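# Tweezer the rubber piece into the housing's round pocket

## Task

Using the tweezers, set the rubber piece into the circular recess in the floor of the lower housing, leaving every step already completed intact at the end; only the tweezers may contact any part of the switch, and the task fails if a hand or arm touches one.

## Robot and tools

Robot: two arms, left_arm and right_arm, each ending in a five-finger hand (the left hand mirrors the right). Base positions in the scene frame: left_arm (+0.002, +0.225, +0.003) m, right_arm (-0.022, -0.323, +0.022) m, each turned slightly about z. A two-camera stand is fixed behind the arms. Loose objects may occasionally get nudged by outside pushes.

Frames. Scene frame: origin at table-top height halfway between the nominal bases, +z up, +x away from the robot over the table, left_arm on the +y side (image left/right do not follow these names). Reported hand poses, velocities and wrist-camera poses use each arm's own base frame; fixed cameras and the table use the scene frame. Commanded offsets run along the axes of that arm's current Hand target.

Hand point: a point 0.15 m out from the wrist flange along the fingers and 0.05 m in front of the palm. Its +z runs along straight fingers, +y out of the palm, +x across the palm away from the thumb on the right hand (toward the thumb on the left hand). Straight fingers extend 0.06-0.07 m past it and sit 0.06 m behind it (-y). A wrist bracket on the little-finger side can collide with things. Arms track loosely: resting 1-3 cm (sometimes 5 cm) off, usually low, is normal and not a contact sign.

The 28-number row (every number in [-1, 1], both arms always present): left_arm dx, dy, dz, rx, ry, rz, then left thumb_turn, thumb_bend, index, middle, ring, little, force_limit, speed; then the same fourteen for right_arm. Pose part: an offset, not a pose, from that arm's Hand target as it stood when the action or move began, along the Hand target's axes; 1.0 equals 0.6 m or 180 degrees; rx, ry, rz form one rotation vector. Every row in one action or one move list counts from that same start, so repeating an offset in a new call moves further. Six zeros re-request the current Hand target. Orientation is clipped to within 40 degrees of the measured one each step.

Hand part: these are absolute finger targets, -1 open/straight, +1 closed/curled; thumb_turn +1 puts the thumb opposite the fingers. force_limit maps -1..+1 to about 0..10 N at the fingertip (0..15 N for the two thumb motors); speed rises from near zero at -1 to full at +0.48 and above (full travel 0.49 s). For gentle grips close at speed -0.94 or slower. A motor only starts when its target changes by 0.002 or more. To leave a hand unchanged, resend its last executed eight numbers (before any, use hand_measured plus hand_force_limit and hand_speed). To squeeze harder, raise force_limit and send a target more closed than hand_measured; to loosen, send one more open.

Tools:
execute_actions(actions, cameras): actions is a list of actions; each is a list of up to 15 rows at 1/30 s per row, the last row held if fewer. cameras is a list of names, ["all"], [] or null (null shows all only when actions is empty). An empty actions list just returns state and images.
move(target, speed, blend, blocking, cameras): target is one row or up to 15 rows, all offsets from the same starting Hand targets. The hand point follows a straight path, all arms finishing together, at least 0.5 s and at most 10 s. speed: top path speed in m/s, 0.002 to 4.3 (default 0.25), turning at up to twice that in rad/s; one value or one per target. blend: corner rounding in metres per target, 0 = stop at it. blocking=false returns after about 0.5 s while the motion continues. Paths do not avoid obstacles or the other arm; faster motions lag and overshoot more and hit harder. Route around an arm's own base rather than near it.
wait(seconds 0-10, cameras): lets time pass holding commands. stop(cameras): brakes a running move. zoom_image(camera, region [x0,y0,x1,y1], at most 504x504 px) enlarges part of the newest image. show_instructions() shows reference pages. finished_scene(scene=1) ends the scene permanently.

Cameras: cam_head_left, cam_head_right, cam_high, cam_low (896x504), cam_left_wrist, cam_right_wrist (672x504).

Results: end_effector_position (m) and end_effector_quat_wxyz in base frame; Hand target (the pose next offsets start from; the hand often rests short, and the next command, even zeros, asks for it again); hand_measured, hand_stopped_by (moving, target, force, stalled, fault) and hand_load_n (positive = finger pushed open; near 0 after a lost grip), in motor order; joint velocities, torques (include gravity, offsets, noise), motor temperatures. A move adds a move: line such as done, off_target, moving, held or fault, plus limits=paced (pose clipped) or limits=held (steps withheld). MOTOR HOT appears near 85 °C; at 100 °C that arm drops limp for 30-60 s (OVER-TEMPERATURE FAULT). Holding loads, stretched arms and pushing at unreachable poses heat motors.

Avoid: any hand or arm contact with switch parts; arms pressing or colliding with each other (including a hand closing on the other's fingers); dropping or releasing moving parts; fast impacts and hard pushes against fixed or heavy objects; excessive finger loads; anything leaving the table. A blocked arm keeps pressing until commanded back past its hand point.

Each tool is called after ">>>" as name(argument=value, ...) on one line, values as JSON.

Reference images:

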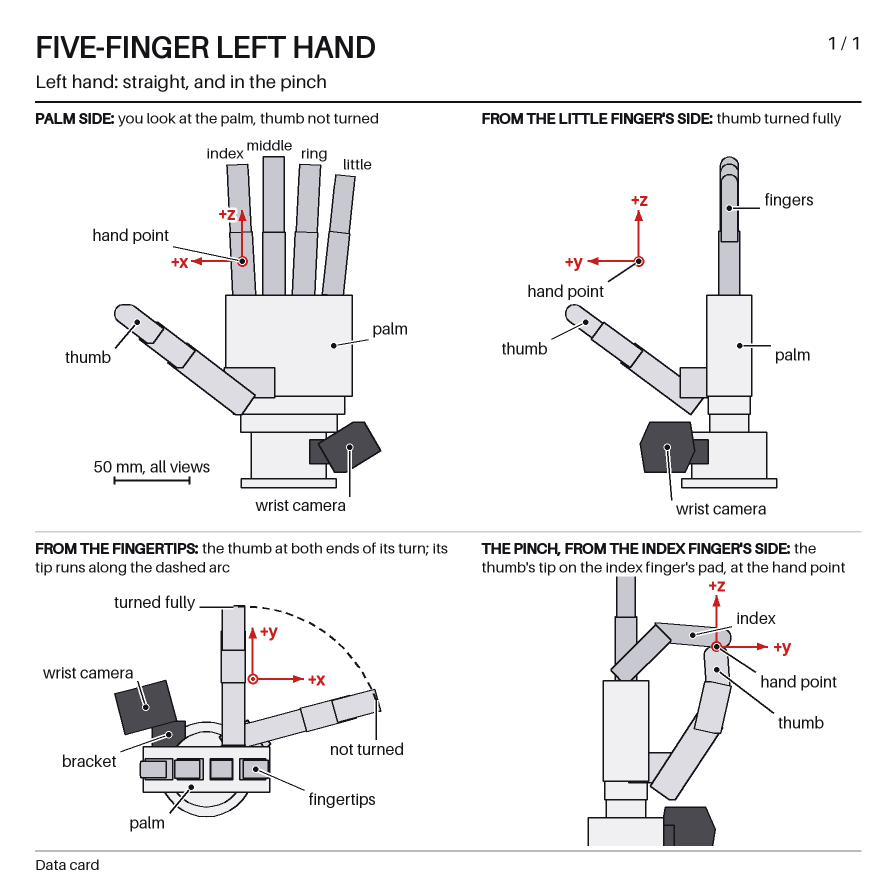

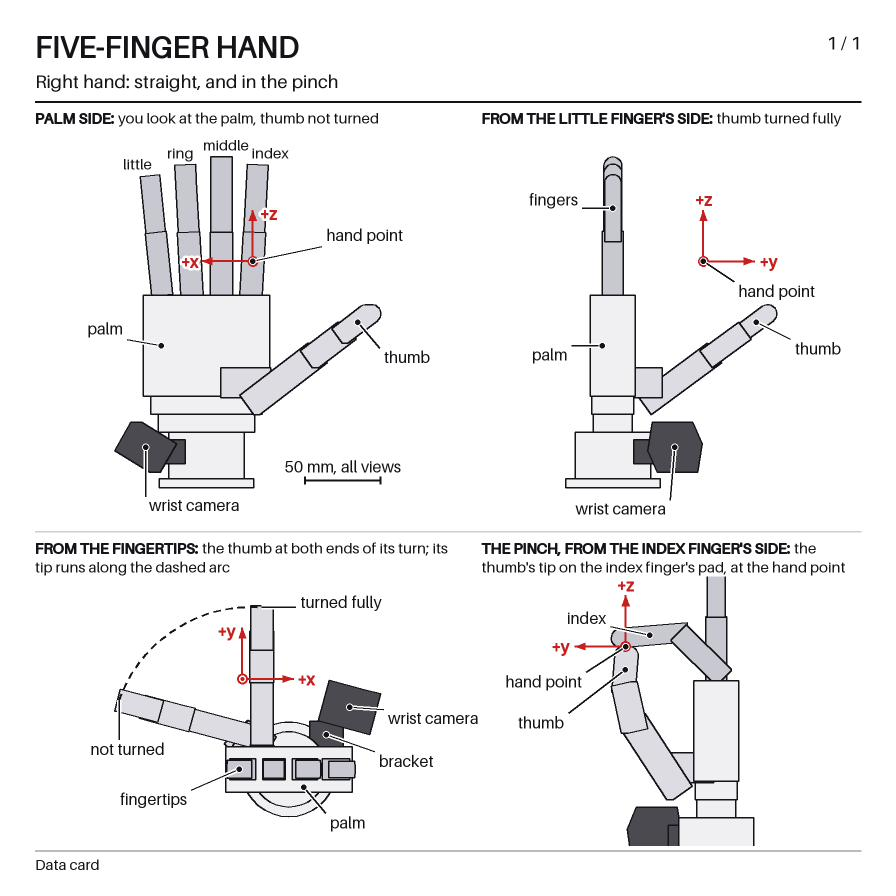

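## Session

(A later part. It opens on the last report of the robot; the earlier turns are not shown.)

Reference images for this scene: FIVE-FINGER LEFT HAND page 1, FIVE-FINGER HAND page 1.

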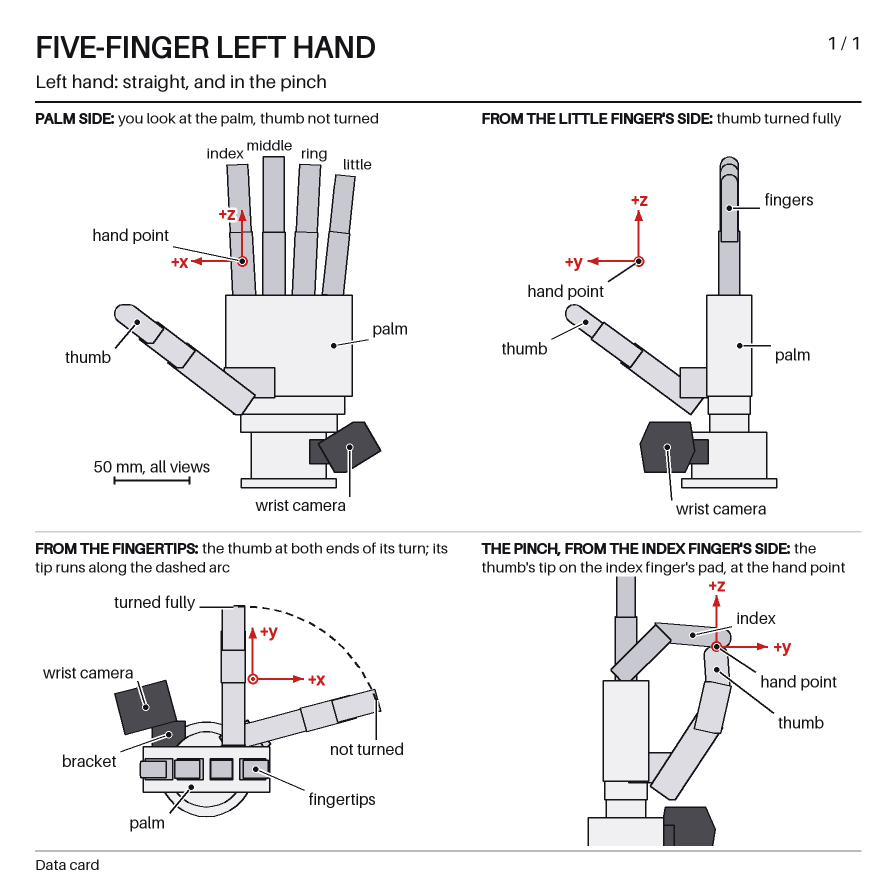

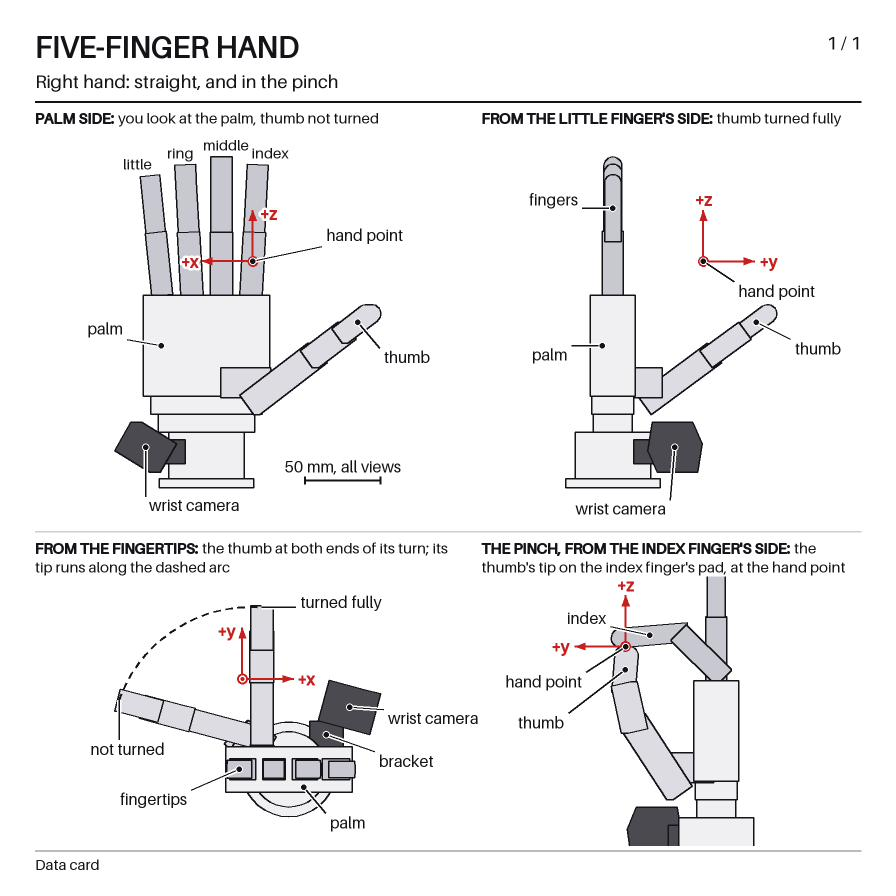

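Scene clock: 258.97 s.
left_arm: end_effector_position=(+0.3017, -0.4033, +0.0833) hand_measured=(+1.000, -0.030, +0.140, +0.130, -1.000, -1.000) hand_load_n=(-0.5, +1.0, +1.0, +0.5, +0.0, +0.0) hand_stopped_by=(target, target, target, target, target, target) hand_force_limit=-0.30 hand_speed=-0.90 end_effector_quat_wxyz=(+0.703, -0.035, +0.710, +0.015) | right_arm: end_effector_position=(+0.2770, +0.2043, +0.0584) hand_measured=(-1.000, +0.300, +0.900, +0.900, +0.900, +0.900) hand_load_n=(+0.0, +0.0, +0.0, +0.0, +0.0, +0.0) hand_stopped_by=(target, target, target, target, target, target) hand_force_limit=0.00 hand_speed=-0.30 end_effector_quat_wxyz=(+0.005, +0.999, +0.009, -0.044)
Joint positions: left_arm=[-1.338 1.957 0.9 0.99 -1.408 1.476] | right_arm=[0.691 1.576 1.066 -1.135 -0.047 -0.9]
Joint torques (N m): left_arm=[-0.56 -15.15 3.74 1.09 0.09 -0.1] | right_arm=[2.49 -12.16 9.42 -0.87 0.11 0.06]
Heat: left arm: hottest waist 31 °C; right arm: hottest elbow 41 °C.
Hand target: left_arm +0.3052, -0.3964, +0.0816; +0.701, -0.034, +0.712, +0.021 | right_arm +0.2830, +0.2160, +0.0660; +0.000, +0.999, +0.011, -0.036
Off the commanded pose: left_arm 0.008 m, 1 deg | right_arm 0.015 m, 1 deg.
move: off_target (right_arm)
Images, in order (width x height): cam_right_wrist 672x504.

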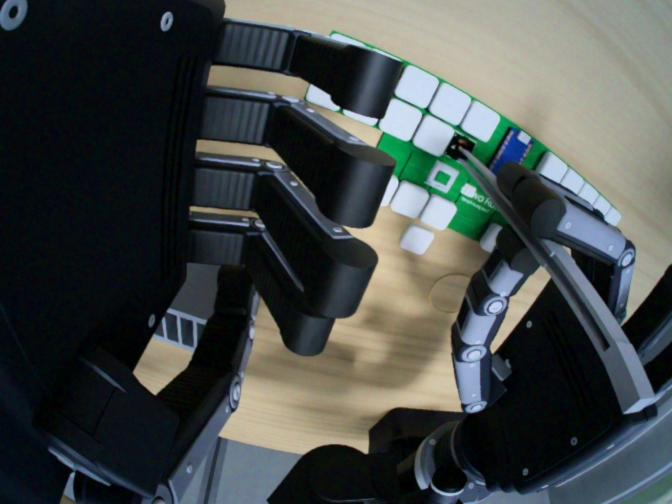

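>>> move(target=[[0.0167,-0.0009,0.0002,0,0,0,1,-0.03,0.14,0.13,-1,-1,-0.3,-0.9,0,0,0,0,0,0,-1,0.3,0.9,0.9,0.9,0.9,0,-0.3]], speed=0.03, cameras=["cam_right_wrist"])

>>> zoom_image(camera="cam_right_wrist", region=[446, 134, 482, 164])

Scene clock: 260.60 s.
left_arm: end_effector_position=(+0.3017, -0.4036, +0.0828) hand_measured=(+1.000, -0.030, +0.140, +0.130, -1.000, -1.000) hand_load_n=(-0.5, +0.5, +1.0, +0.5, +0.0, +0.0) hand_stopped_by=(target, target, target, target, target, target) hand_force_limit=-0.30 hand_speed=-0.90 end_effector_quat_wxyz=(+0.703, -0.038, +0.710, +0.012) | right_arm: end_effector_position=(+0.2770, +0.2043, +0.0584) hand_measured=(-1.000, +0.300, +0.900, +0.900, +0.900, +0.900) hand_load_n=(+0.0, -0.5, +0.0, +0.0, +0.0, +0.0) hand_stopped_by=(target, target, target, target, target, target) hand_force_limit=0.00 hand_speed=-0.30 end_effector_quat_wxyz=(+0.005, +0.999, +0.009, -0.044)
Joint positions: left_arm=[-1.338 1.957 0.9 0.99 -1.408 1.468] | right_arm=[0.691 1.576 1.066 -1.135 -0.047 -0.9]
Joint torques (N m): left_arm=[-0.56 -13.33 4.07 1.36 0.08 -0.09] | right_arm=[2.49 -12.16 9.4 -0.85 0.11 0.06]
Heat: left arm: hottest waist 31 °C; right arm: hottest elbow 41 °C.
Hand target: left_arm +0.3052, -0.3971, +0.0716; +0.701, -0.034, +0.712, +0.021 | right_arm +0.2830, +0.2160, +0.0660; +0.000, +0.999, +0.011, -0.036
Off the commanded pose: left_arm 0.013 m, 1 deg | right_arm 0.015 m, 1 deg.
move: off_target (left_arm, right_arm)
Images, in order (width x height): cam_right_wrist 672x504.

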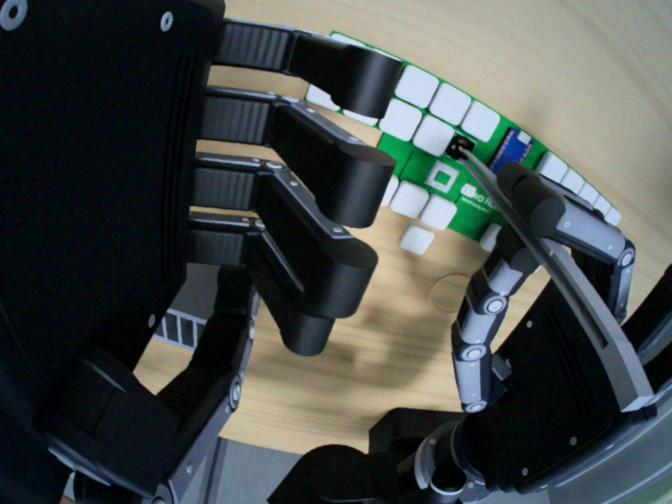

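Scaled by 14.000 from the camera's 672x504 image, which has a finer 960x720 frame.

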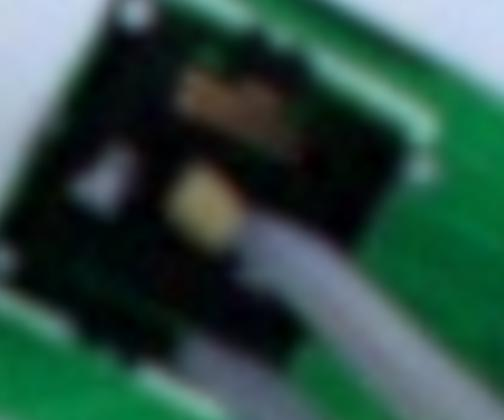

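>>> move(target=[[0.008,0,0,0,0,0,1,-0.03,0.14,0.13,-1,-1,-0.3,-0.9,0,0,0,0,0,0,-1,0.3,0.9,0.9,0.9,0.9,0,-0.3]], speed=0.03, cameras=["cam_right_wrist"])

>>> zoom_image(camera="cam_right_wrist", region=[446, 134, 482, 164])

Scene clock: 261.67 s.
left_arm: end_effector_position=(+0.3016, -0.4033, +0.0792) hand_measured=(+1.000, -0.030, +0.140, +0.130, -1.000, -1.000) hand_load_n=(+0.0, +1.0, +1.0, +0.5, +0.0, +0.5) hand_stopped_by=(target, target, target, target, target, target) hand_force_limit=-0.30 hand_speed=-0.90 end_effector_quat_wxyz=(+0.703, -0.037, +0.710, +0.013) | right_arm: end_effector_position=(+0.2770, +0.2043, +0.0584) hand_measured=(-1.000, +0.300, +0.900, +0.900, +0.900, +0.900) hand_load_n=(+0.0, +0.0, +0.0, +0.0, +0.0, +0.0) hand_stopped_by=(target, target, target, target, target, target) hand_force_limit=0.00 hand_speed=-0.30 end_effector_quat_wxyz=(+0.005, +0.999, +0.009, -0.044)
Joint positions: left_arm=[-1.338 1.965 0.9 0.99 -1.408 1.465] | right_arm=[0.691 1.576 1.066 -1.135 -0.047 -0.9]
Joint torques (N m): left_arm=[-0.44 -13.04 4.1 1.63 0.1 -0.08] | right_arm=[2.49 -12.16 9.4 -0.87 0.11 0.06]
Heat: left arm: hottest waist 31 °C; right arm: hottest elbow 41 °C.
Hand target: left_arm +0.3052, -0.3972, +0.0668; +0.701, -0.034, +0.712, +0.021 | right_arm +0.2830, +0.2160, +0.0660; +0.000, +0.999, +0.011, -0.036
Off the commanded pose: left_arm 0.014 m, 1 deg | right_arm 0.015 m, 1 deg.
move: off_target (left_arm, right_arm)
Images, in order (width x height): cam_right_wrist 672x504.

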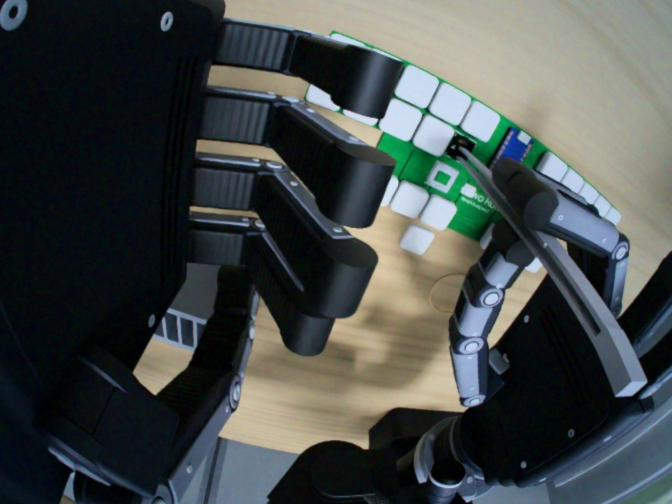

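Scaled by 14.000 from the camera's 672x504 image, which has a finer 960x720 frame.

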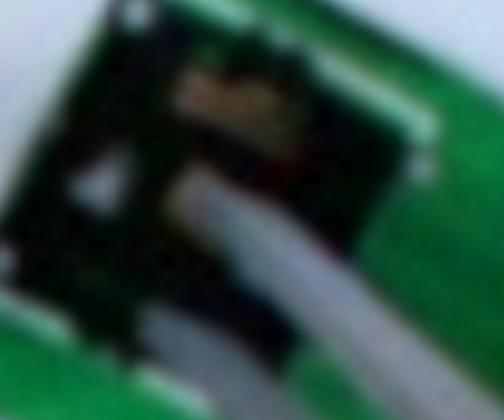

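>>> move(target=[[0.0042,-0.0012,0.0005,0,0,0,1,-0.03,0.14,0.13,-1,-1,-0.3,-0.9,0,0,0,0,0,0,-1,0.3,0.9,0.9,0.9,0.9,0,-0.3]], speed=0.03, cameras=["cam_right_wrist"])

>>> zoom_image(camera="cam_right_wrist", region=[446, 134, 482, 164])

Scene clock: 262.57 s.
left_arm: end_effector_position=(+0.3016, -0.4031, +0.0762) hand_measured=(+1.000, -0.030, +0.140, +0.130, -1.000, -1.000) hand_load_n=(+0.0, +1.0, +1.0, +0.5, +0.0, -0.5) hand_stopped_by=(target, target, target, target, target, target) hand_force_limit=-0.30 hand_speed=-0.90 end_effector_quat_wxyz=(+0.702, -0.035, +0.711, +0.015) | right_arm: end_effector_position=(+0.2770, +0.2043, +0.0584) hand_measured=(-1.000, +0.300, +0.900, +0.900, +0.900, +0.900) hand_load_n=(+0.0, +0.0, +0.0, +0.0, +0.5, +0.0) hand_stopped_by=(target, target, target, target, target, target) hand_force_limit=0.00 hand_speed=-0.30 end_effector_quat_wxyz=(+0.005, +0.999, +0.009, -0.044)
Joint positions: left_arm=[-1.338 1.971 0.9 0.99 -1.408 1.463] | right_arm=[0.691 1.576 1.066 -1.135 -0.047 -0.9]
Joint torques (N m): left_arm=[-0.73 -12.75 4.25 1.85 0.07 -0.03] | right_arm=[2.43 -12.22 9.4 -0.87 0.11 0.06]
Heat: left arm: hottest waist 31 °C; right arm: hottest elbow 41 °C.
Hand target: left_arm +0.3055, -0.3980, +0.0642; +0.701, -0.033, +0.712, +0.021 | right_arm +0.2830, +0.2160, +0.0660; +0.000, +0.999, +0.011, -0.036
Off the commanded pose: left_arm 0.014 m, 1 deg | right_arm 0.015 m, 1 deg.
move: off_target (left_arm, right_arm)
Images, in order (width x height): cam_right_wrist 672x504.

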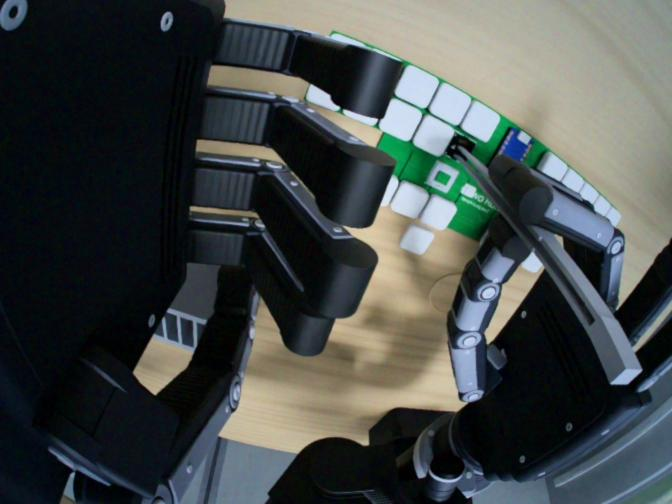

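Scaled by 14.000 from the camera's 672x504 image, which has a finer 960x720 frame.

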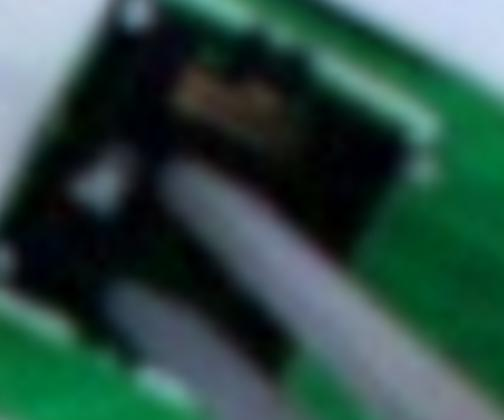

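>>> zoom_image(camera="cam_right_wrist", region=[452, 140, 470, 155])

Scaled by 28.000 from the camera's 672x504 image, which has a finer 960x720 frame.

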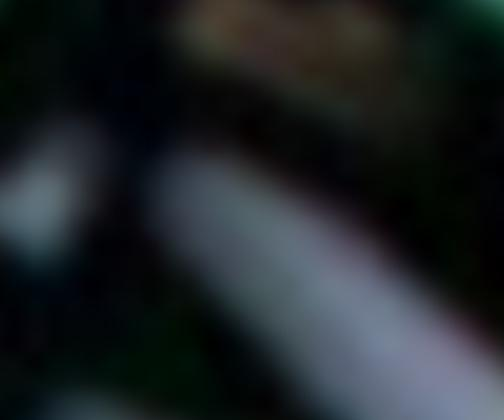

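>>> move(target=[[-0.0367,0.0006,-0.0006,0,0,0,1,-0.03,0.14,0.13,-1,-1,-0.3,-0.9,0,0,0,0,0,0,-1,0.3,0.9,0.9,0.9,0.9,0,-0.3]], speed=0.05, cameras=["cam_right_wrist"])

>>> zoom_image(camera="cam_right_wrist", region=[446, 134, 482, 164])

>>> zoom_image(camera="cam_right_wrist", region=[452, 140, 470, 155])

Scene clock: 264.73 s.
left_arm: end_effector_position=(+0.3018, -0.4038, +0.0877) hand_measured=(+1.000, -0.030, +0.140, +0.130, -1.000, -1.000) hand_load_n=(+0.0, +1.0, +1.0, +0.5, +0.0, +0.0) hand_stopped_by=(target, target, target, target, target, target) hand_force_limit=-0.30 hand_speed=-0.90 end_effector_quat_wxyz=(+0.703, -0.039, +0.710, +0.011) | right_arm: end_effector_position=(+0.2770, +0.2043, +0.0584) hand_measured=(-1.000, +0.300, +0.900, +0.900, +0.900, +0.900) hand_load_n=(+0.0, -0.5, +0.0, +0.0, +0.0, +0.0) hand_stopped_by=(target, target, target, target, target, target) hand_force_limit=0.00 hand_speed=-0.30 end_effector_quat_wxyz=(+0.005, +0.999, +0.009, -0.044)
Joint positions: left_arm=[-1.338 1.944 0.9 0.974 -1.408 1.463] | right_arm=[0.691 1.576 1.066 -1.135 -0.047 -0.9]
Joint torques (N m): left_arm=[-0.32 -14.86 4.03 1.11 0.1 0.07] | right_arm=[2.49 -12.16 9.42 -0.87 0.11 0.06]
Heat: left arm: hottest waist 31 °C; right arm: hottest elbow 41 °C.
Hand target: left_arm +0.3054, -0.3973, +0.0863; +0.701, -0.034, +0.712, +0.021 | right_arm +0.2830, +0.2160, +0.0660; +0.000, +0.999, +0.011, -0.036
Off the commanded pose: left_arm 0.008 m, 1 deg | right_arm 0.015 m, 1 deg.
move: off_target (right_arm)
Images, in order (width x height): cam_right_wrist 672x504.

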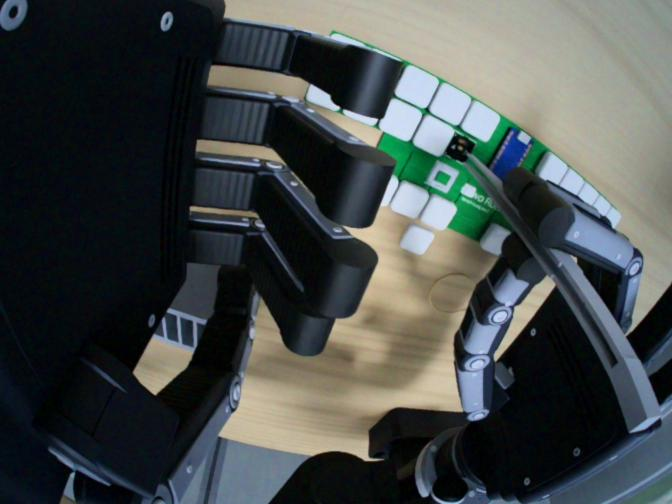

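Scaled by 14.000 from the camera's 672x504 image, which has a finer 960x720 frame.

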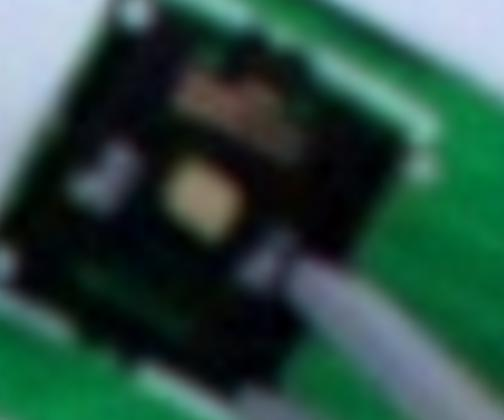

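Scaled by 28.000 from the camera's 672x504 image, which has a finer 960x720 frame.

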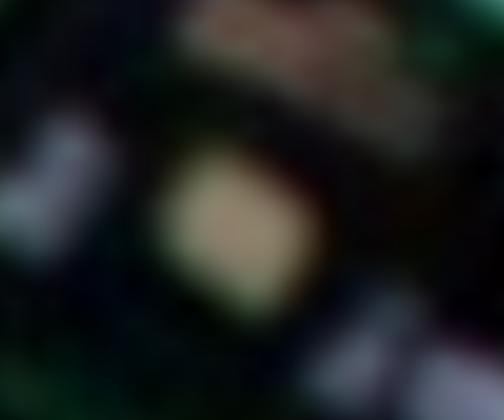

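>>> move(target=[[-0.0427,-0.0091,-0.0013,0,0,0,1,-0.03,0.14,0.13,-1,-1,-0.3,-0.9,0,0,0,0,0,0,-1,0.3,0.9,0.9,0.9,0.9,0,-0.3],[-0.041,-0.0896,-0.0126,0,0,0,1,-0.03,0.14,0.13,-1,-1,-0.3,-0.9,0,0,0,0,0,0,-1,0.3,0.9,0.9,0.9,0.9,0,-0.3]], speed=0.08, blend=0.01, cameras=["cam_right_wrist", "cam_left_wrist"])

Scene clock: 267.80 s.
left_arm: end_effector_position=(+0.3041, -0.4354, +0.1120) hand_measured=(+1.000, -0.030, +0.140, +0.130, -1.000, -1.000) hand_load_n=(+0.0, +0.5, +1.0, +0.5, +0.0, +0.0) hand_stopped_by=(target, target, target, target, target, target) hand_force_limit=-0.30 hand_speed=-0.90 end_effector_quat_wxyz=(+0.702, -0.031, +0.711, +0.028) | right_arm: end_effector_position=(+0.2770, +0.2043, +0.0584) hand_measured=(-1.000, +0.300, +0.900, +0.900, +0.900, +0.900) hand_load_n=(+0.0, +0.0, +0.0, +0.0, +0.0, +0.0) hand_stopped_by=(target, target, target, target, target, target) hand_force_limit=0.00 hand_speed=-0.30 end_effector_quat_wxyz=(+0.005, +0.999, +0.009, -0.044)
Joint positions: left_arm=[-1.347 1.94 1.011 0.83 -1.429 1.469] | right_arm=[0.691 1.576 1.066 -1.135 -0.047 -0.9]
Joint torques (N m): left_arm=[-2.02 -13.98 8.69 0.85 -0.27 -0.06] | right_arm=[2.49 -12.16 9.42 -0.87 0.11 0.06]
Heat: left arm: hottest waist 31 °C; right arm: hottest elbow 41 °C.
Hand target: left_arm +0.3025, -0.4510, +0.1118; +0.701, -0.034, +0.712, +0.021 | right_arm +0.2830, +0.2160, +0.0660; +0.000, +0.999, +0.011, -0.036
Off the commanded pose: left_arm 0.016 m, 1 deg | right_arm 0.015 m, 1 deg.
move: off_target (left_arm, right_arm)
Images, in order (width x height): cam_left_wrist 672x504, cam_right_wrist 672x504.

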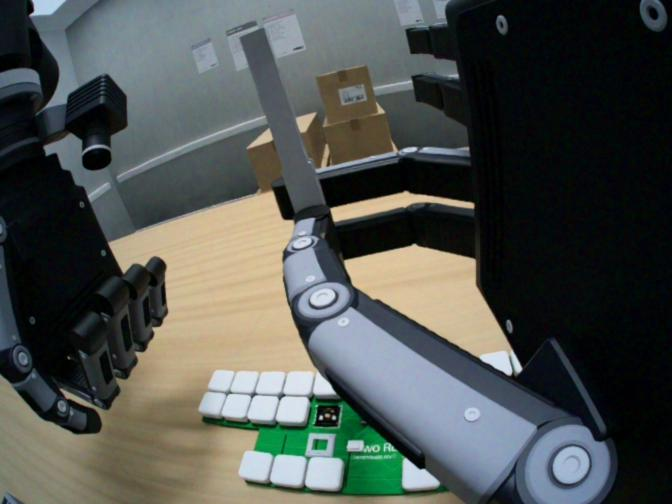

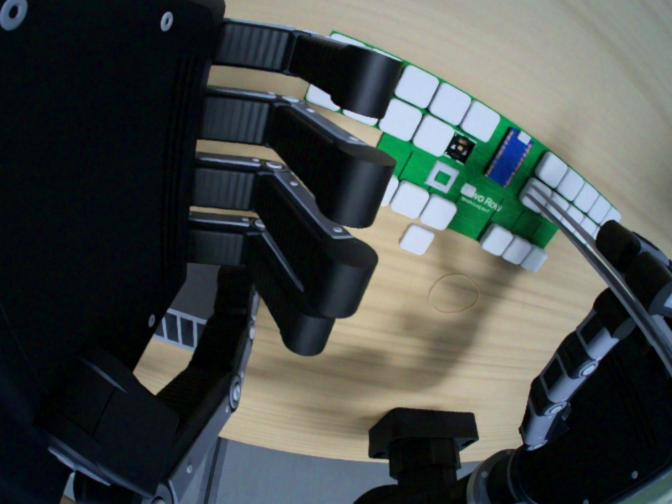

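>>> zoom_image(camera="cam_left_wrist", region=[310, 398, 346, 428])

>>> zoom_image(camera="cam_left_wrist", region=[319, 407, 337, 422])

>>> zoom_image(camera="cam_right_wrist", region=[440, 134, 476, 164])

>>> zoom_image(camera="cam_right_wrist", region=[455, 144, 467, 154])

Scaled by 14.000 from the camera's 672x504 image, which has a finer 960x720 frame.

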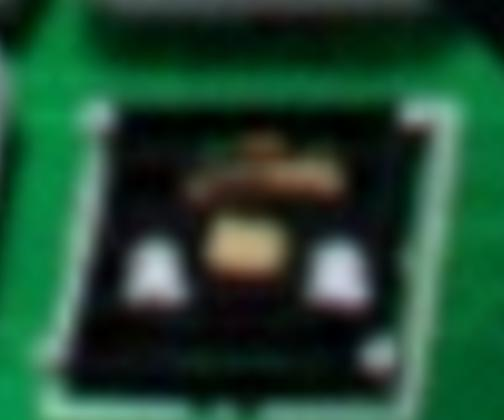

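Scaled by 28.000 from the camera's 672x504 image, which has a finer 960x720 frame.

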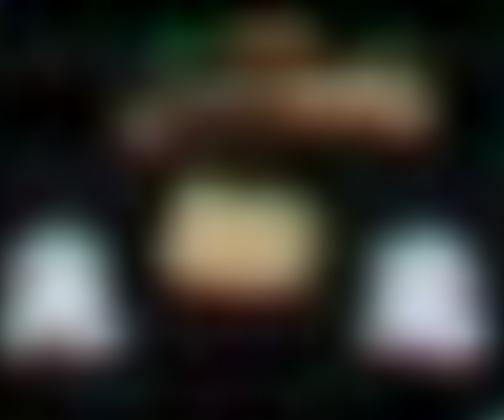

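Scaled by 14.000 from the camera's 672x504 image, which has a finer 960x720 frame.

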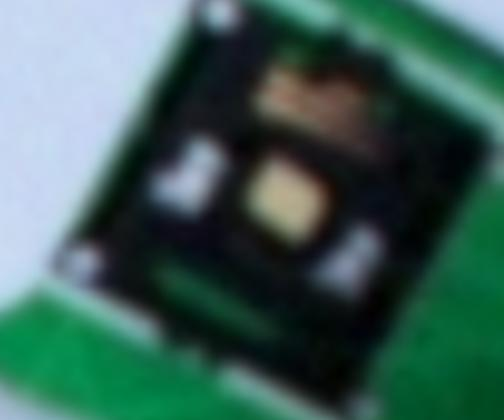

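Scaled by 42.000 from the camera's 672x504 image, which has a finer 960x720 frame.

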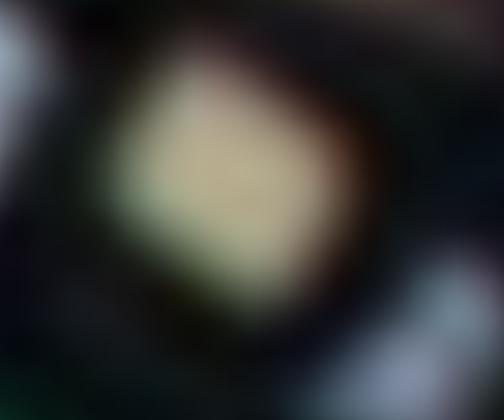

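>>> zoom_image(camera="cam_left_wrist", region=[316, 404, 340, 424])

>>> zoom_image(camera="cam_right_wrist", region=[448, 138, 472, 158])

Scaled by 21.000 from the camera's 672x504 image, which has a finer 960x720 frame.

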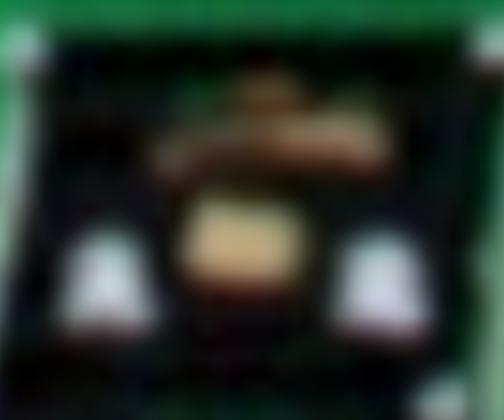

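Scaled by 21.000 from the camera's 672x504 image, which has a finer 960x720 frame.

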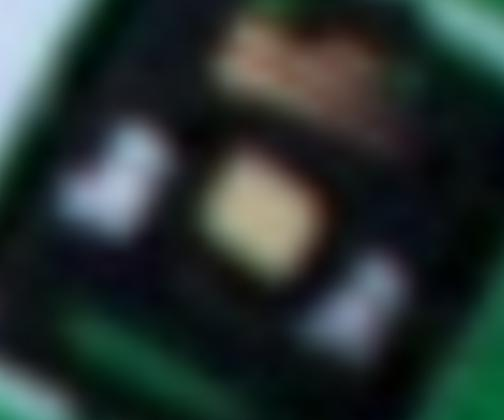

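>>> move(target=[[-0.0019,0.0889,0.0178,0,0,0,1,-0.03,0.19,0.18,-1,-1,-0.3,-0.9,0,0,0,0,0,0,-1,0.3,0.9,0.9,0.9,0.9,0,-0.3],[0.0511,0.0898,0.0187,0,0,0,1,-0.03,0.19,0.18,-1,-1,-0.3,-0.9,0,0,0,0,0,0,-1,0.3,0.9,0.9,0.9,0.9,0,-0.3]], speed=0.08, blend=0.01, cameras=["cam_right_wrist"])

>>> zoom_image(camera="cam_right_wrist", region=[446, 134, 482, 164])

Scene clock: 274.10 s.
left_arm: end_effector_position=(+0.3058, -0.4037, +0.0917) hand_measured=(+1.000, -0.030, +0.184, +0.174, -1.000, -1.000) hand_load_n=(+0.0, +1.5, +4.0, +4.0, +0.0, +0.0) hand_stopped_by=(target, target, force, force, target, target) hand_force_limit=-0.30 hand_speed=-0.90 end_effector_quat_wxyz=(+0.702, -0.041, +0.711, +0.010) | right_arm: end_effector_position=(+0.2770, +0.2043, +0.0584) hand_measured=(-1.000, +0.300, +0.900, +0.900, +0.900, +0.900) hand_load_n=(+0.0, +0.0, +0.0, -0.5, +0.0, +0.0) hand_stopped_by=(target, target, target, target, target, target) hand_force_limit=0.00 hand_speed=-0.30 end_effector_quat_wxyz=(+0.005, +0.999, +0.009, -0.044)
Joint positions: left_arm=[-1.329 1.93 0.904 0.938 -1.4 1.442] | right_arm=[0.691 1.576 1.066 -1.135 -0.047 -0.9]
Joint torques (N m): left_arm=[-0.32 -12.69 4.07 2.29 0.09 0.21] | right_arm=[2.49 -12.22 9.4 -0.87 0.11 0.06]
Heat: left arm: hottest elbow 32 °C; right arm: hottest elbow 41 °C.
Hand target: left_arm +0.3091, -0.3970, +0.0801; +0.701, -0.034, +0.712, +0.021 | right_arm +0.2830, +0.2160, +0.0660; +0.000, +0.999, +0.011, -0.036
Off the commanded pose: left_arm 0.014 m, 1 deg | right_arm 0.015 m, 1 deg.
move: off_target (left_arm, right_arm)
Images, in order (width x height): cam_right_wrist 672x504.

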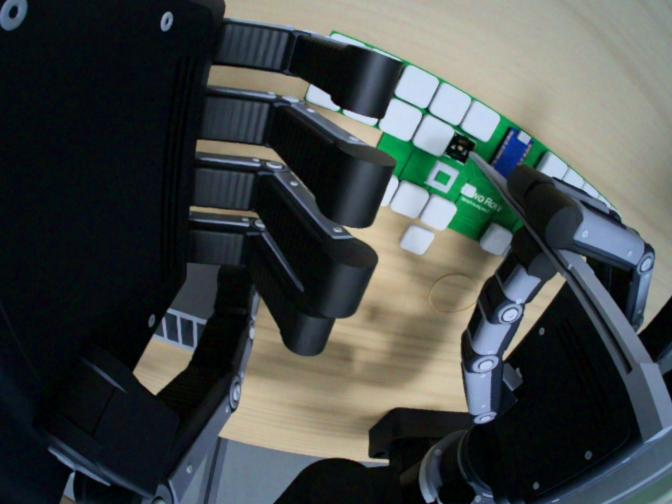

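Scaled by 14.000 from the camera's 672x504 image, which has a finer 960x720 frame.

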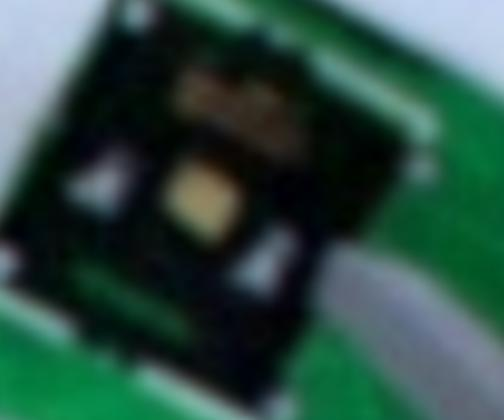

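>>> move(target=[[0.0168,0.0008,-0.0056,0,0,0,1,-0.03,0.19,0.18,-1,-1,-0.3,-0.9,0,0,0,0,0,0,-1,0.3,0.9,0.9,0.9,0.9,0,-0.3]], speed=0.04, cameras=["cam_right_wrist"])

>>> zoom_image(camera="cam_right_wrist", region=[446, 134, 482, 164])

Scene clock: 275.40 s.
left_arm: end_effector_position=(+0.3057, -0.4035, +0.0823) hand_measured=(+1.000, -0.030, +0.184, +0.174, -1.000, -1.000) hand_load_n=(+0.0, +1.5, +4.0, +4.5, +0.0, +0.0) hand_stopped_by=(target, target, force, force, target, target) hand_force_limit=-0.30 hand_speed=-0.90 end_effector_quat_wxyz=(+0.701, -0.039, +0.712, +0.012) | right_arm: end_effector_position=(+0.2770, +0.2043, +0.0584) hand_measured=(-1.000, +0.300, +0.900, +0.900, +0.900, +0.900) hand_load_n=(+0.0, +0.0, +0.0, +0.0, +0.0, +0.0) hand_stopped_by=(target, target, target, target, target, target) hand_force_limit=0.00 hand_speed=-0.30 end_effector_quat_wxyz=(+0.005, +0.999, +0.009, -0.044)
Joint positions: left_arm=[-1.329 1.953 0.904 0.957 -1.4 1.442] | right_arm=[0.691 1.576 1.066 -1.135 -0.047 -0.9]
Joint torques (N m): left_arm=[-1.38 -12.98 3.81 2.29 -0.23 0.09] | right_arm=[2.49 -12.16 9.42 -0.87 0.11 0.06]
Heat: left arm: hottest waist 31 °C; right arm: hottest elbow 41 °C.
Hand target: left_arm +0.3056, -0.3970, +0.0702; +0.701, -0.034, +0.712, +0.021 | right_arm +0.2830, +0.2160, +0.0660; +0.000, +0.999, +0.011, -0.036
Off the commanded pose: left_arm 0.014 m, 1 deg | right_arm 0.015 m, 1 deg.
move: off_target (left_arm, right_arm)
Images, in order (width x height): cam_right_wrist 672x504.

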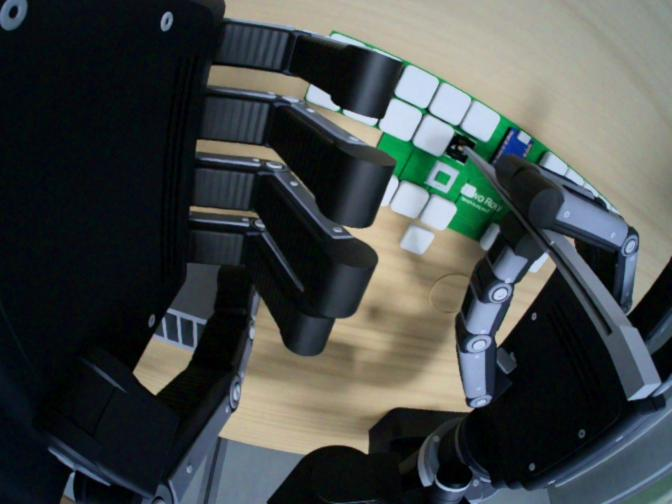

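Scaled by 14.000 from the camera's 672x504 image, which has a finer 960x720 frame.

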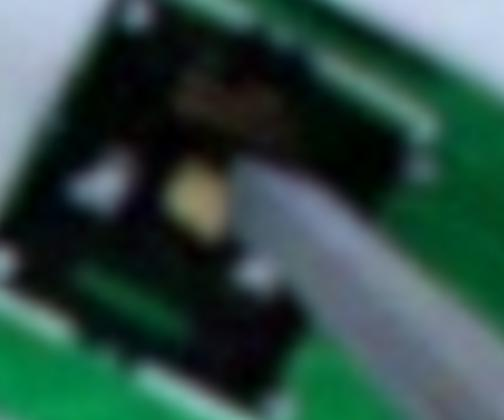

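>>> move(target=[[0.0002,-0.0036,-0.007,0,0,0,1,-0.03,0.19,0.18,-1,-1,-0.3,-0.9,0,0,0,0,0,0,-1,0.3,0.9,0.9,0.9,0.9,0,-0.3]], speed=0.03, cameras=["cam_right_wrist"])

>>> zoom_image(camera="cam_right_wrist", region=[446, 134, 482, 164])

Scene clock: 276.33 s.
left_arm: end_effector_position=(+0.3052, -0.4019, +0.0816) hand_measured=(+1.000, -0.030, +0.184, +0.174, -1.000, -1.000) hand_load_n=(+0.0, +1.5, +4.0, +4.5, +0.0, +0.0) hand_stopped_by=(target, target, force, force, target, target) hand_force_limit=-0.30 hand_speed=-0.90 end_effector_quat_wxyz=(+0.702, -0.041, +0.711, +0.015) | right_arm: end_effector_position=(+0.2770, +0.2043, +0.0584) hand_measured=(-1.000, +0.300, +0.900, +0.900, +0.900, +0.900) hand_load_n=(+0.0, +0.0, +0.0, +0.0, +0.0, +0.0) hand_stopped_by=(target, target, target, target, target, target) hand_force_limit=0.00 hand_speed=-0.30 end_effector_quat_wxyz=(+0.005, +0.999, +0.009, -0.044)
Joint positions: left_arm=[-1.329 1.955 0.904 0.957 -1.408 1.442] | right_arm=[0.691 1.576 1.066 -1.135 -0.047 -0.9]
Joint torques (N m): left_arm=[-2.2 -13.27 4.14 2 -0.19 0.08] | right_arm=[2.43 -12.16 9.4 -0.87 0.11 0.06]
Heat: left arm: hottest waist 31 °C; right arm: hottest elbow 41 °C.
Hand target: left_arm +0.3016, -0.3995, +0.0702; +0.701, -0.034, +0.712, +0.021 | right_arm +0.2830, +0.2160, +0.0660; +0.000, +0.999, +0.011, -0.036
Off the commanded pose: left_arm 0.012 m, 1 deg | right_arm 0.015 m, 1 deg.
move: off_target (left_arm, right_arm)
Images, in order (width x height): cam_right_wrist 672x504.

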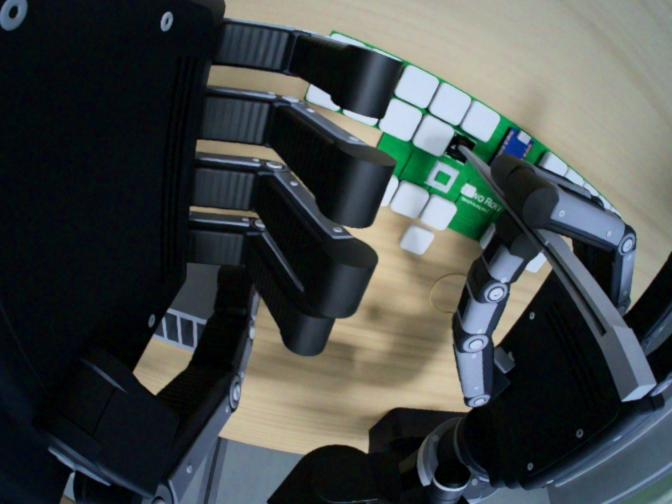

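Scaled by 14.000 from the camera's 672x504 image, which has a finer 960x720 frame.

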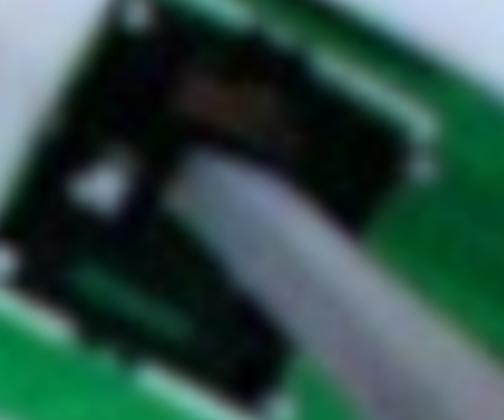

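>>> move(target=[[0.0001,-0.0045,-0.0042,0,0,0,1,-0.03,0.19,0.18,-1,-1,-0.3,-0.9,0,0,0,0,0,0,-1,0.3,0.9,0.9,0.9,0.9,0,-0.3]], speed=0.03, cameras=["cam_right_wrist"])

>>> zoom_image(camera="cam_right_wrist", region=[446, 134, 482, 164])

Scene clock: 277.23 s.
left_arm: end_effector_position=(+0.3038, -0.4013, +0.0802) hand_measured=(+1.000, -0.030, +0.184, +0.174, -1.000, -1.000) hand_load_n=(+0.0, +2.0, +3.5, +4.5, +0.0, +0.0) hand_stopped_by=(target, target, force, force, target, target) hand_force_limit=-0.30 hand_speed=-0.90 end_effector_quat_wxyz=(+0.702, -0.041, +0.711, +0.018) | right_arm: end_effector_position=(+0.2770, +0.2043, +0.0584) hand_measured=(-1.000, +0.300, +0.900, +0.900, +0.900, +0.900) hand_load_n=(+0.0, +0.0, +0.0, +0.0, +0.0, +0.0) hand_stopped_by=(target, target, target, target, target, target) hand_force_limit=0.00 hand_speed=-0.30 end_effector_quat_wxyz=(+0.005, +0.999, +0.009, -0.044)
Joint positions: left_arm=[-1.332 1.958 0.904 0.957 -1.414 1.442] | right_arm=[0.691 1.576 1.066 -1.135 -0.047 -0.9]
Joint torques (N m): left_arm=[-2.14 -12.63 4.68 1.81 -0.26 0.08] | right_arm=[2.49 -12.16 9.4 -0.87 0.11 0.06]
Heat: left arm: hottest waist 31 °C; right arm: hottest elbow 41 °C.
Hand target: left_arm +0.2992, -0.4024, +0.0702; +0.701, -0.034, +0.712, +0.021 | right_arm +0.2830, +0.2160, +0.0660; +0.000, +0.999, +0.011, -0.036
Off the commanded pose: left_arm 0.011 m, 1 deg | right_arm 0.015 m, 1 deg.
move: off_target (left_arm, right_arm)
Images, in order (width x height): cam_right_wrist 672x504.

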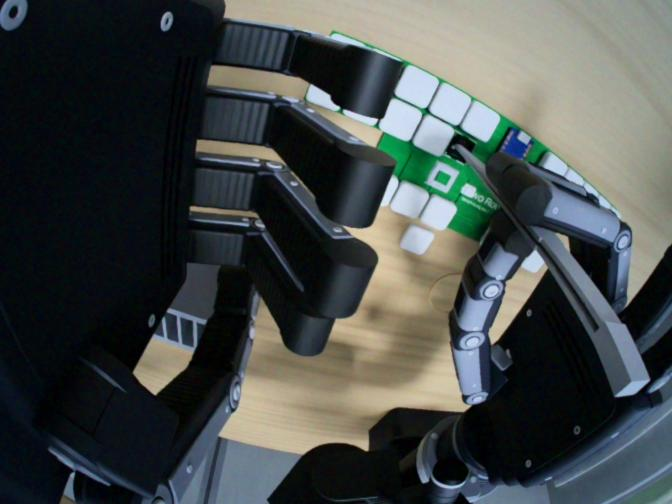

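Scaled by 14.000 from the camera's 672x504 image, which has a finer 960x720 frame.

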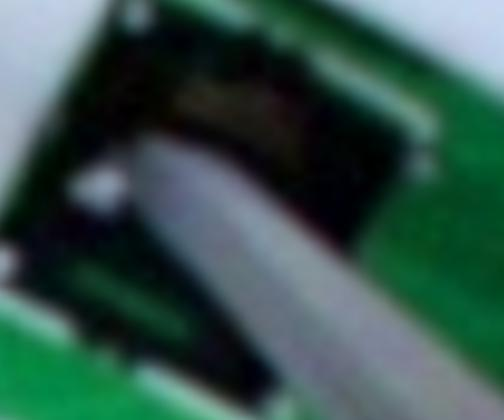

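>>> move(target=[[0.0002,-0.0166,-0.0013,0,0,0,1,-0.03,0.19,0.18,-1,-1,-0.3,-0.9,0,0,0,0,0,0,-1,0.3,0.9,0.9,0.9,0.9,0,-0.3]], speed=0.03, cameras=["cam_right_wrist"])

>>> zoom_image(camera="cam_right_wrist", region=[446, 134, 482, 164])

Scene clock: 278.20 s.
left_arm: end_effector_position=(+0.3024, -0.4007, +0.0768) hand_measured=(+1.000, -0.030, +0.184, +0.174, -1.000, -1.000) hand_load_n=(+0.0, +1.5, +4.5, +4.5, +0.0, +0.0) hand_stopped_by=(target, target, force, force, target, target) hand_force_limit=-0.30 hand_speed=-0.90 end_effector_quat_wxyz=(+0.701, -0.039, +0.712, +0.022) | right_arm: end_effector_position=(+0.2770, +0.2043, +0.0584) hand_measured=(-1.000, +0.300, +0.900, +0.900, +0.900, +0.900) hand_load_n=(+0.0, +0.0, +0.0, +0.0, +0.0, +0.0) hand_stopped_by=(target, target, target, target, target, target) hand_force_limit=0.00 hand_speed=-0.30 end_effector_quat_wxyz=(+0.005, +0.999, +0.009, -0.044)
Joint positions: left_arm=[-1.334 1.966 0.904 0.957 -1.419 1.442] | right_arm=[0.691 1.576 1.066 -1.135 -0.047 -0.9]
Joint torques (N m): left_arm=[-2.96 -12.4 6.79 1.33 -0.22 0.05] | right_arm=[2.49 -12.16 9.42 -0.87 0.11 0.06]
Heat: left arm: hottest waist 31 °C; right arm: hottest elbow 41 °C.
Hand target: left_arm +0.2992, -0.4123, +0.0702; +0.701, -0.034, +0.712, +0.021 | right_arm +0.2830, +0.2160, +0.0660; +0.000, +0.999, +0.011, -0.036
Off the commanded pose: left_arm 0.014 m, 1 deg | right_arm 0.015 m, 1 deg.
move: off_target (left_arm, right_arm)
Images, in order (width x height): cam_right_wrist 672x504.

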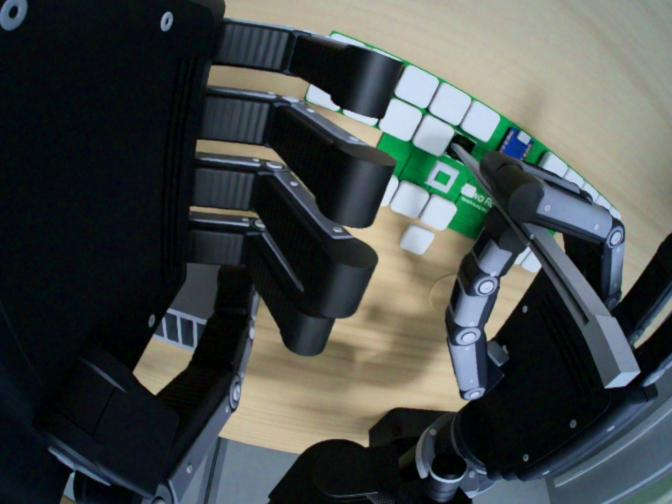

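Scaled by 14.000 from the camera's 672x504 image, which has a finer 960x720 frame.

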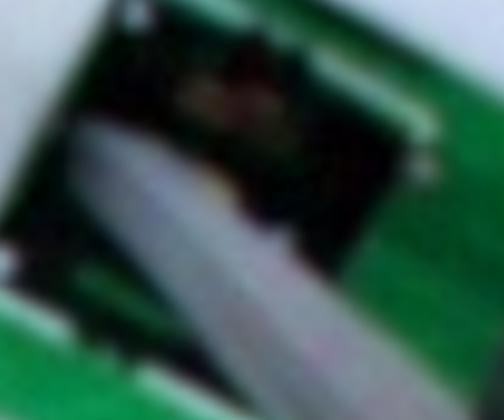

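>>> move(target=[[-0.0164,-0.0136,-0.0013,0,0,0,1,-0.03,0.19,0.18,-1,-1,-0.3,-0.9,0,0,0,0,0,0,-1,0.3,0.9,0.9,0.9,0.9,0,-0.3]], speed=0.03, cameras=["cam_right_wrist"])

>>> zoom_image(camera="cam_right_wrist", region=[446, 134, 482, 164])

Scene clock: 279.47 s.
left_arm: end_effector_position=(+0.3010, -0.4065, +0.0796) hand_measured=(+1.000, -0.030, +0.184, +0.174, -1.000, -1.000) hand_load_n=(+0.0, +1.5, +4.0, +4.5, +0.0, +0.0) hand_stopped_by=(target, target, force, force, target, target) hand_force_limit=-0.30 hand_speed=-0.90 end_effector_quat_wxyz=(+0.701, -0.038, +0.712, +0.022) | right_arm: end_effector_position=(+0.2770, +0.2043, +0.0584) hand_measured=(-1.000, +0.300, +0.900, +0.900, +0.900, +0.900) hand_load_n=(+0.0, +0.0, +0.0, +0.0, +0.0, +0.0) hand_stopped_by=(target, target, target, target, target, target) hand_force_limit=0.00 hand_speed=-0.30 end_effector_quat_wxyz=(+0.005, +0.999, +0.009, -0.044)
Joint positions: left_arm=[-1.34 1.966 0.919 0.94 -1.422 1.442] | right_arm=[0.691 1.576 1.066 -1.135 -0.047 -0.9]
Joint torques (N m): left_arm=[-2.37 -13.51 7.54 0.77 -0.26 0.16] | right_arm=[2.49 -12.16 9.42 -0.87 0.11 0.06]
Heat: left arm: hottest waist 31 °C; right arm: hottest elbow 41 °C.
Hand target: left_arm +0.2992, -0.4204, +0.0802; +0.701, -0.034, +0.712, +0.021 | right_arm +0.2830, +0.2160, +0.0660; +0.000, +0.999, +0.011, -0.036
Off the commanded pose: left_arm 0.014 m, 0 deg | right_arm 0.015 m, 1 deg.
move: off_target (left_arm, right_arm)
Images, in order (width x height): cam_right_wrist 672x504.

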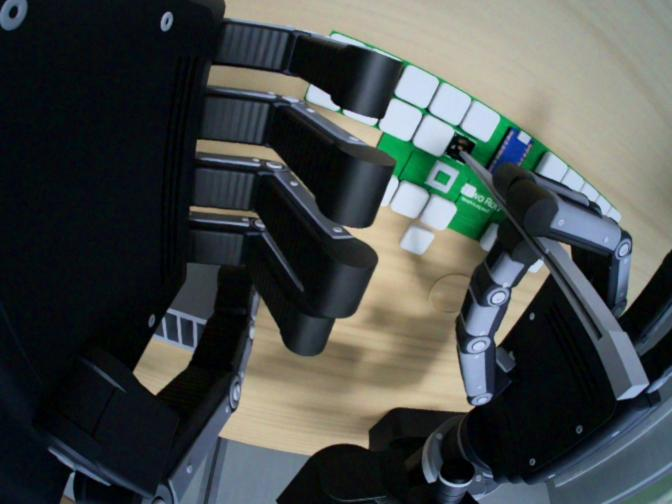

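Scaled by 14.000 from the camera's 672x504 image, which has a finer 960x720 frame.

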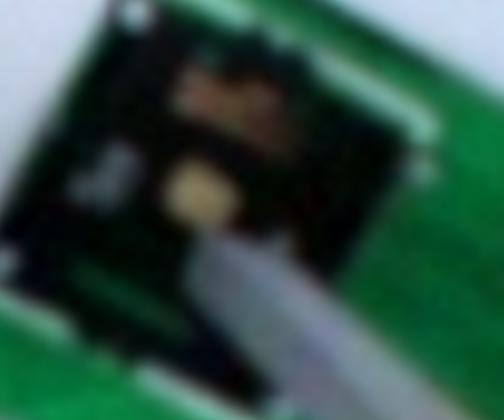

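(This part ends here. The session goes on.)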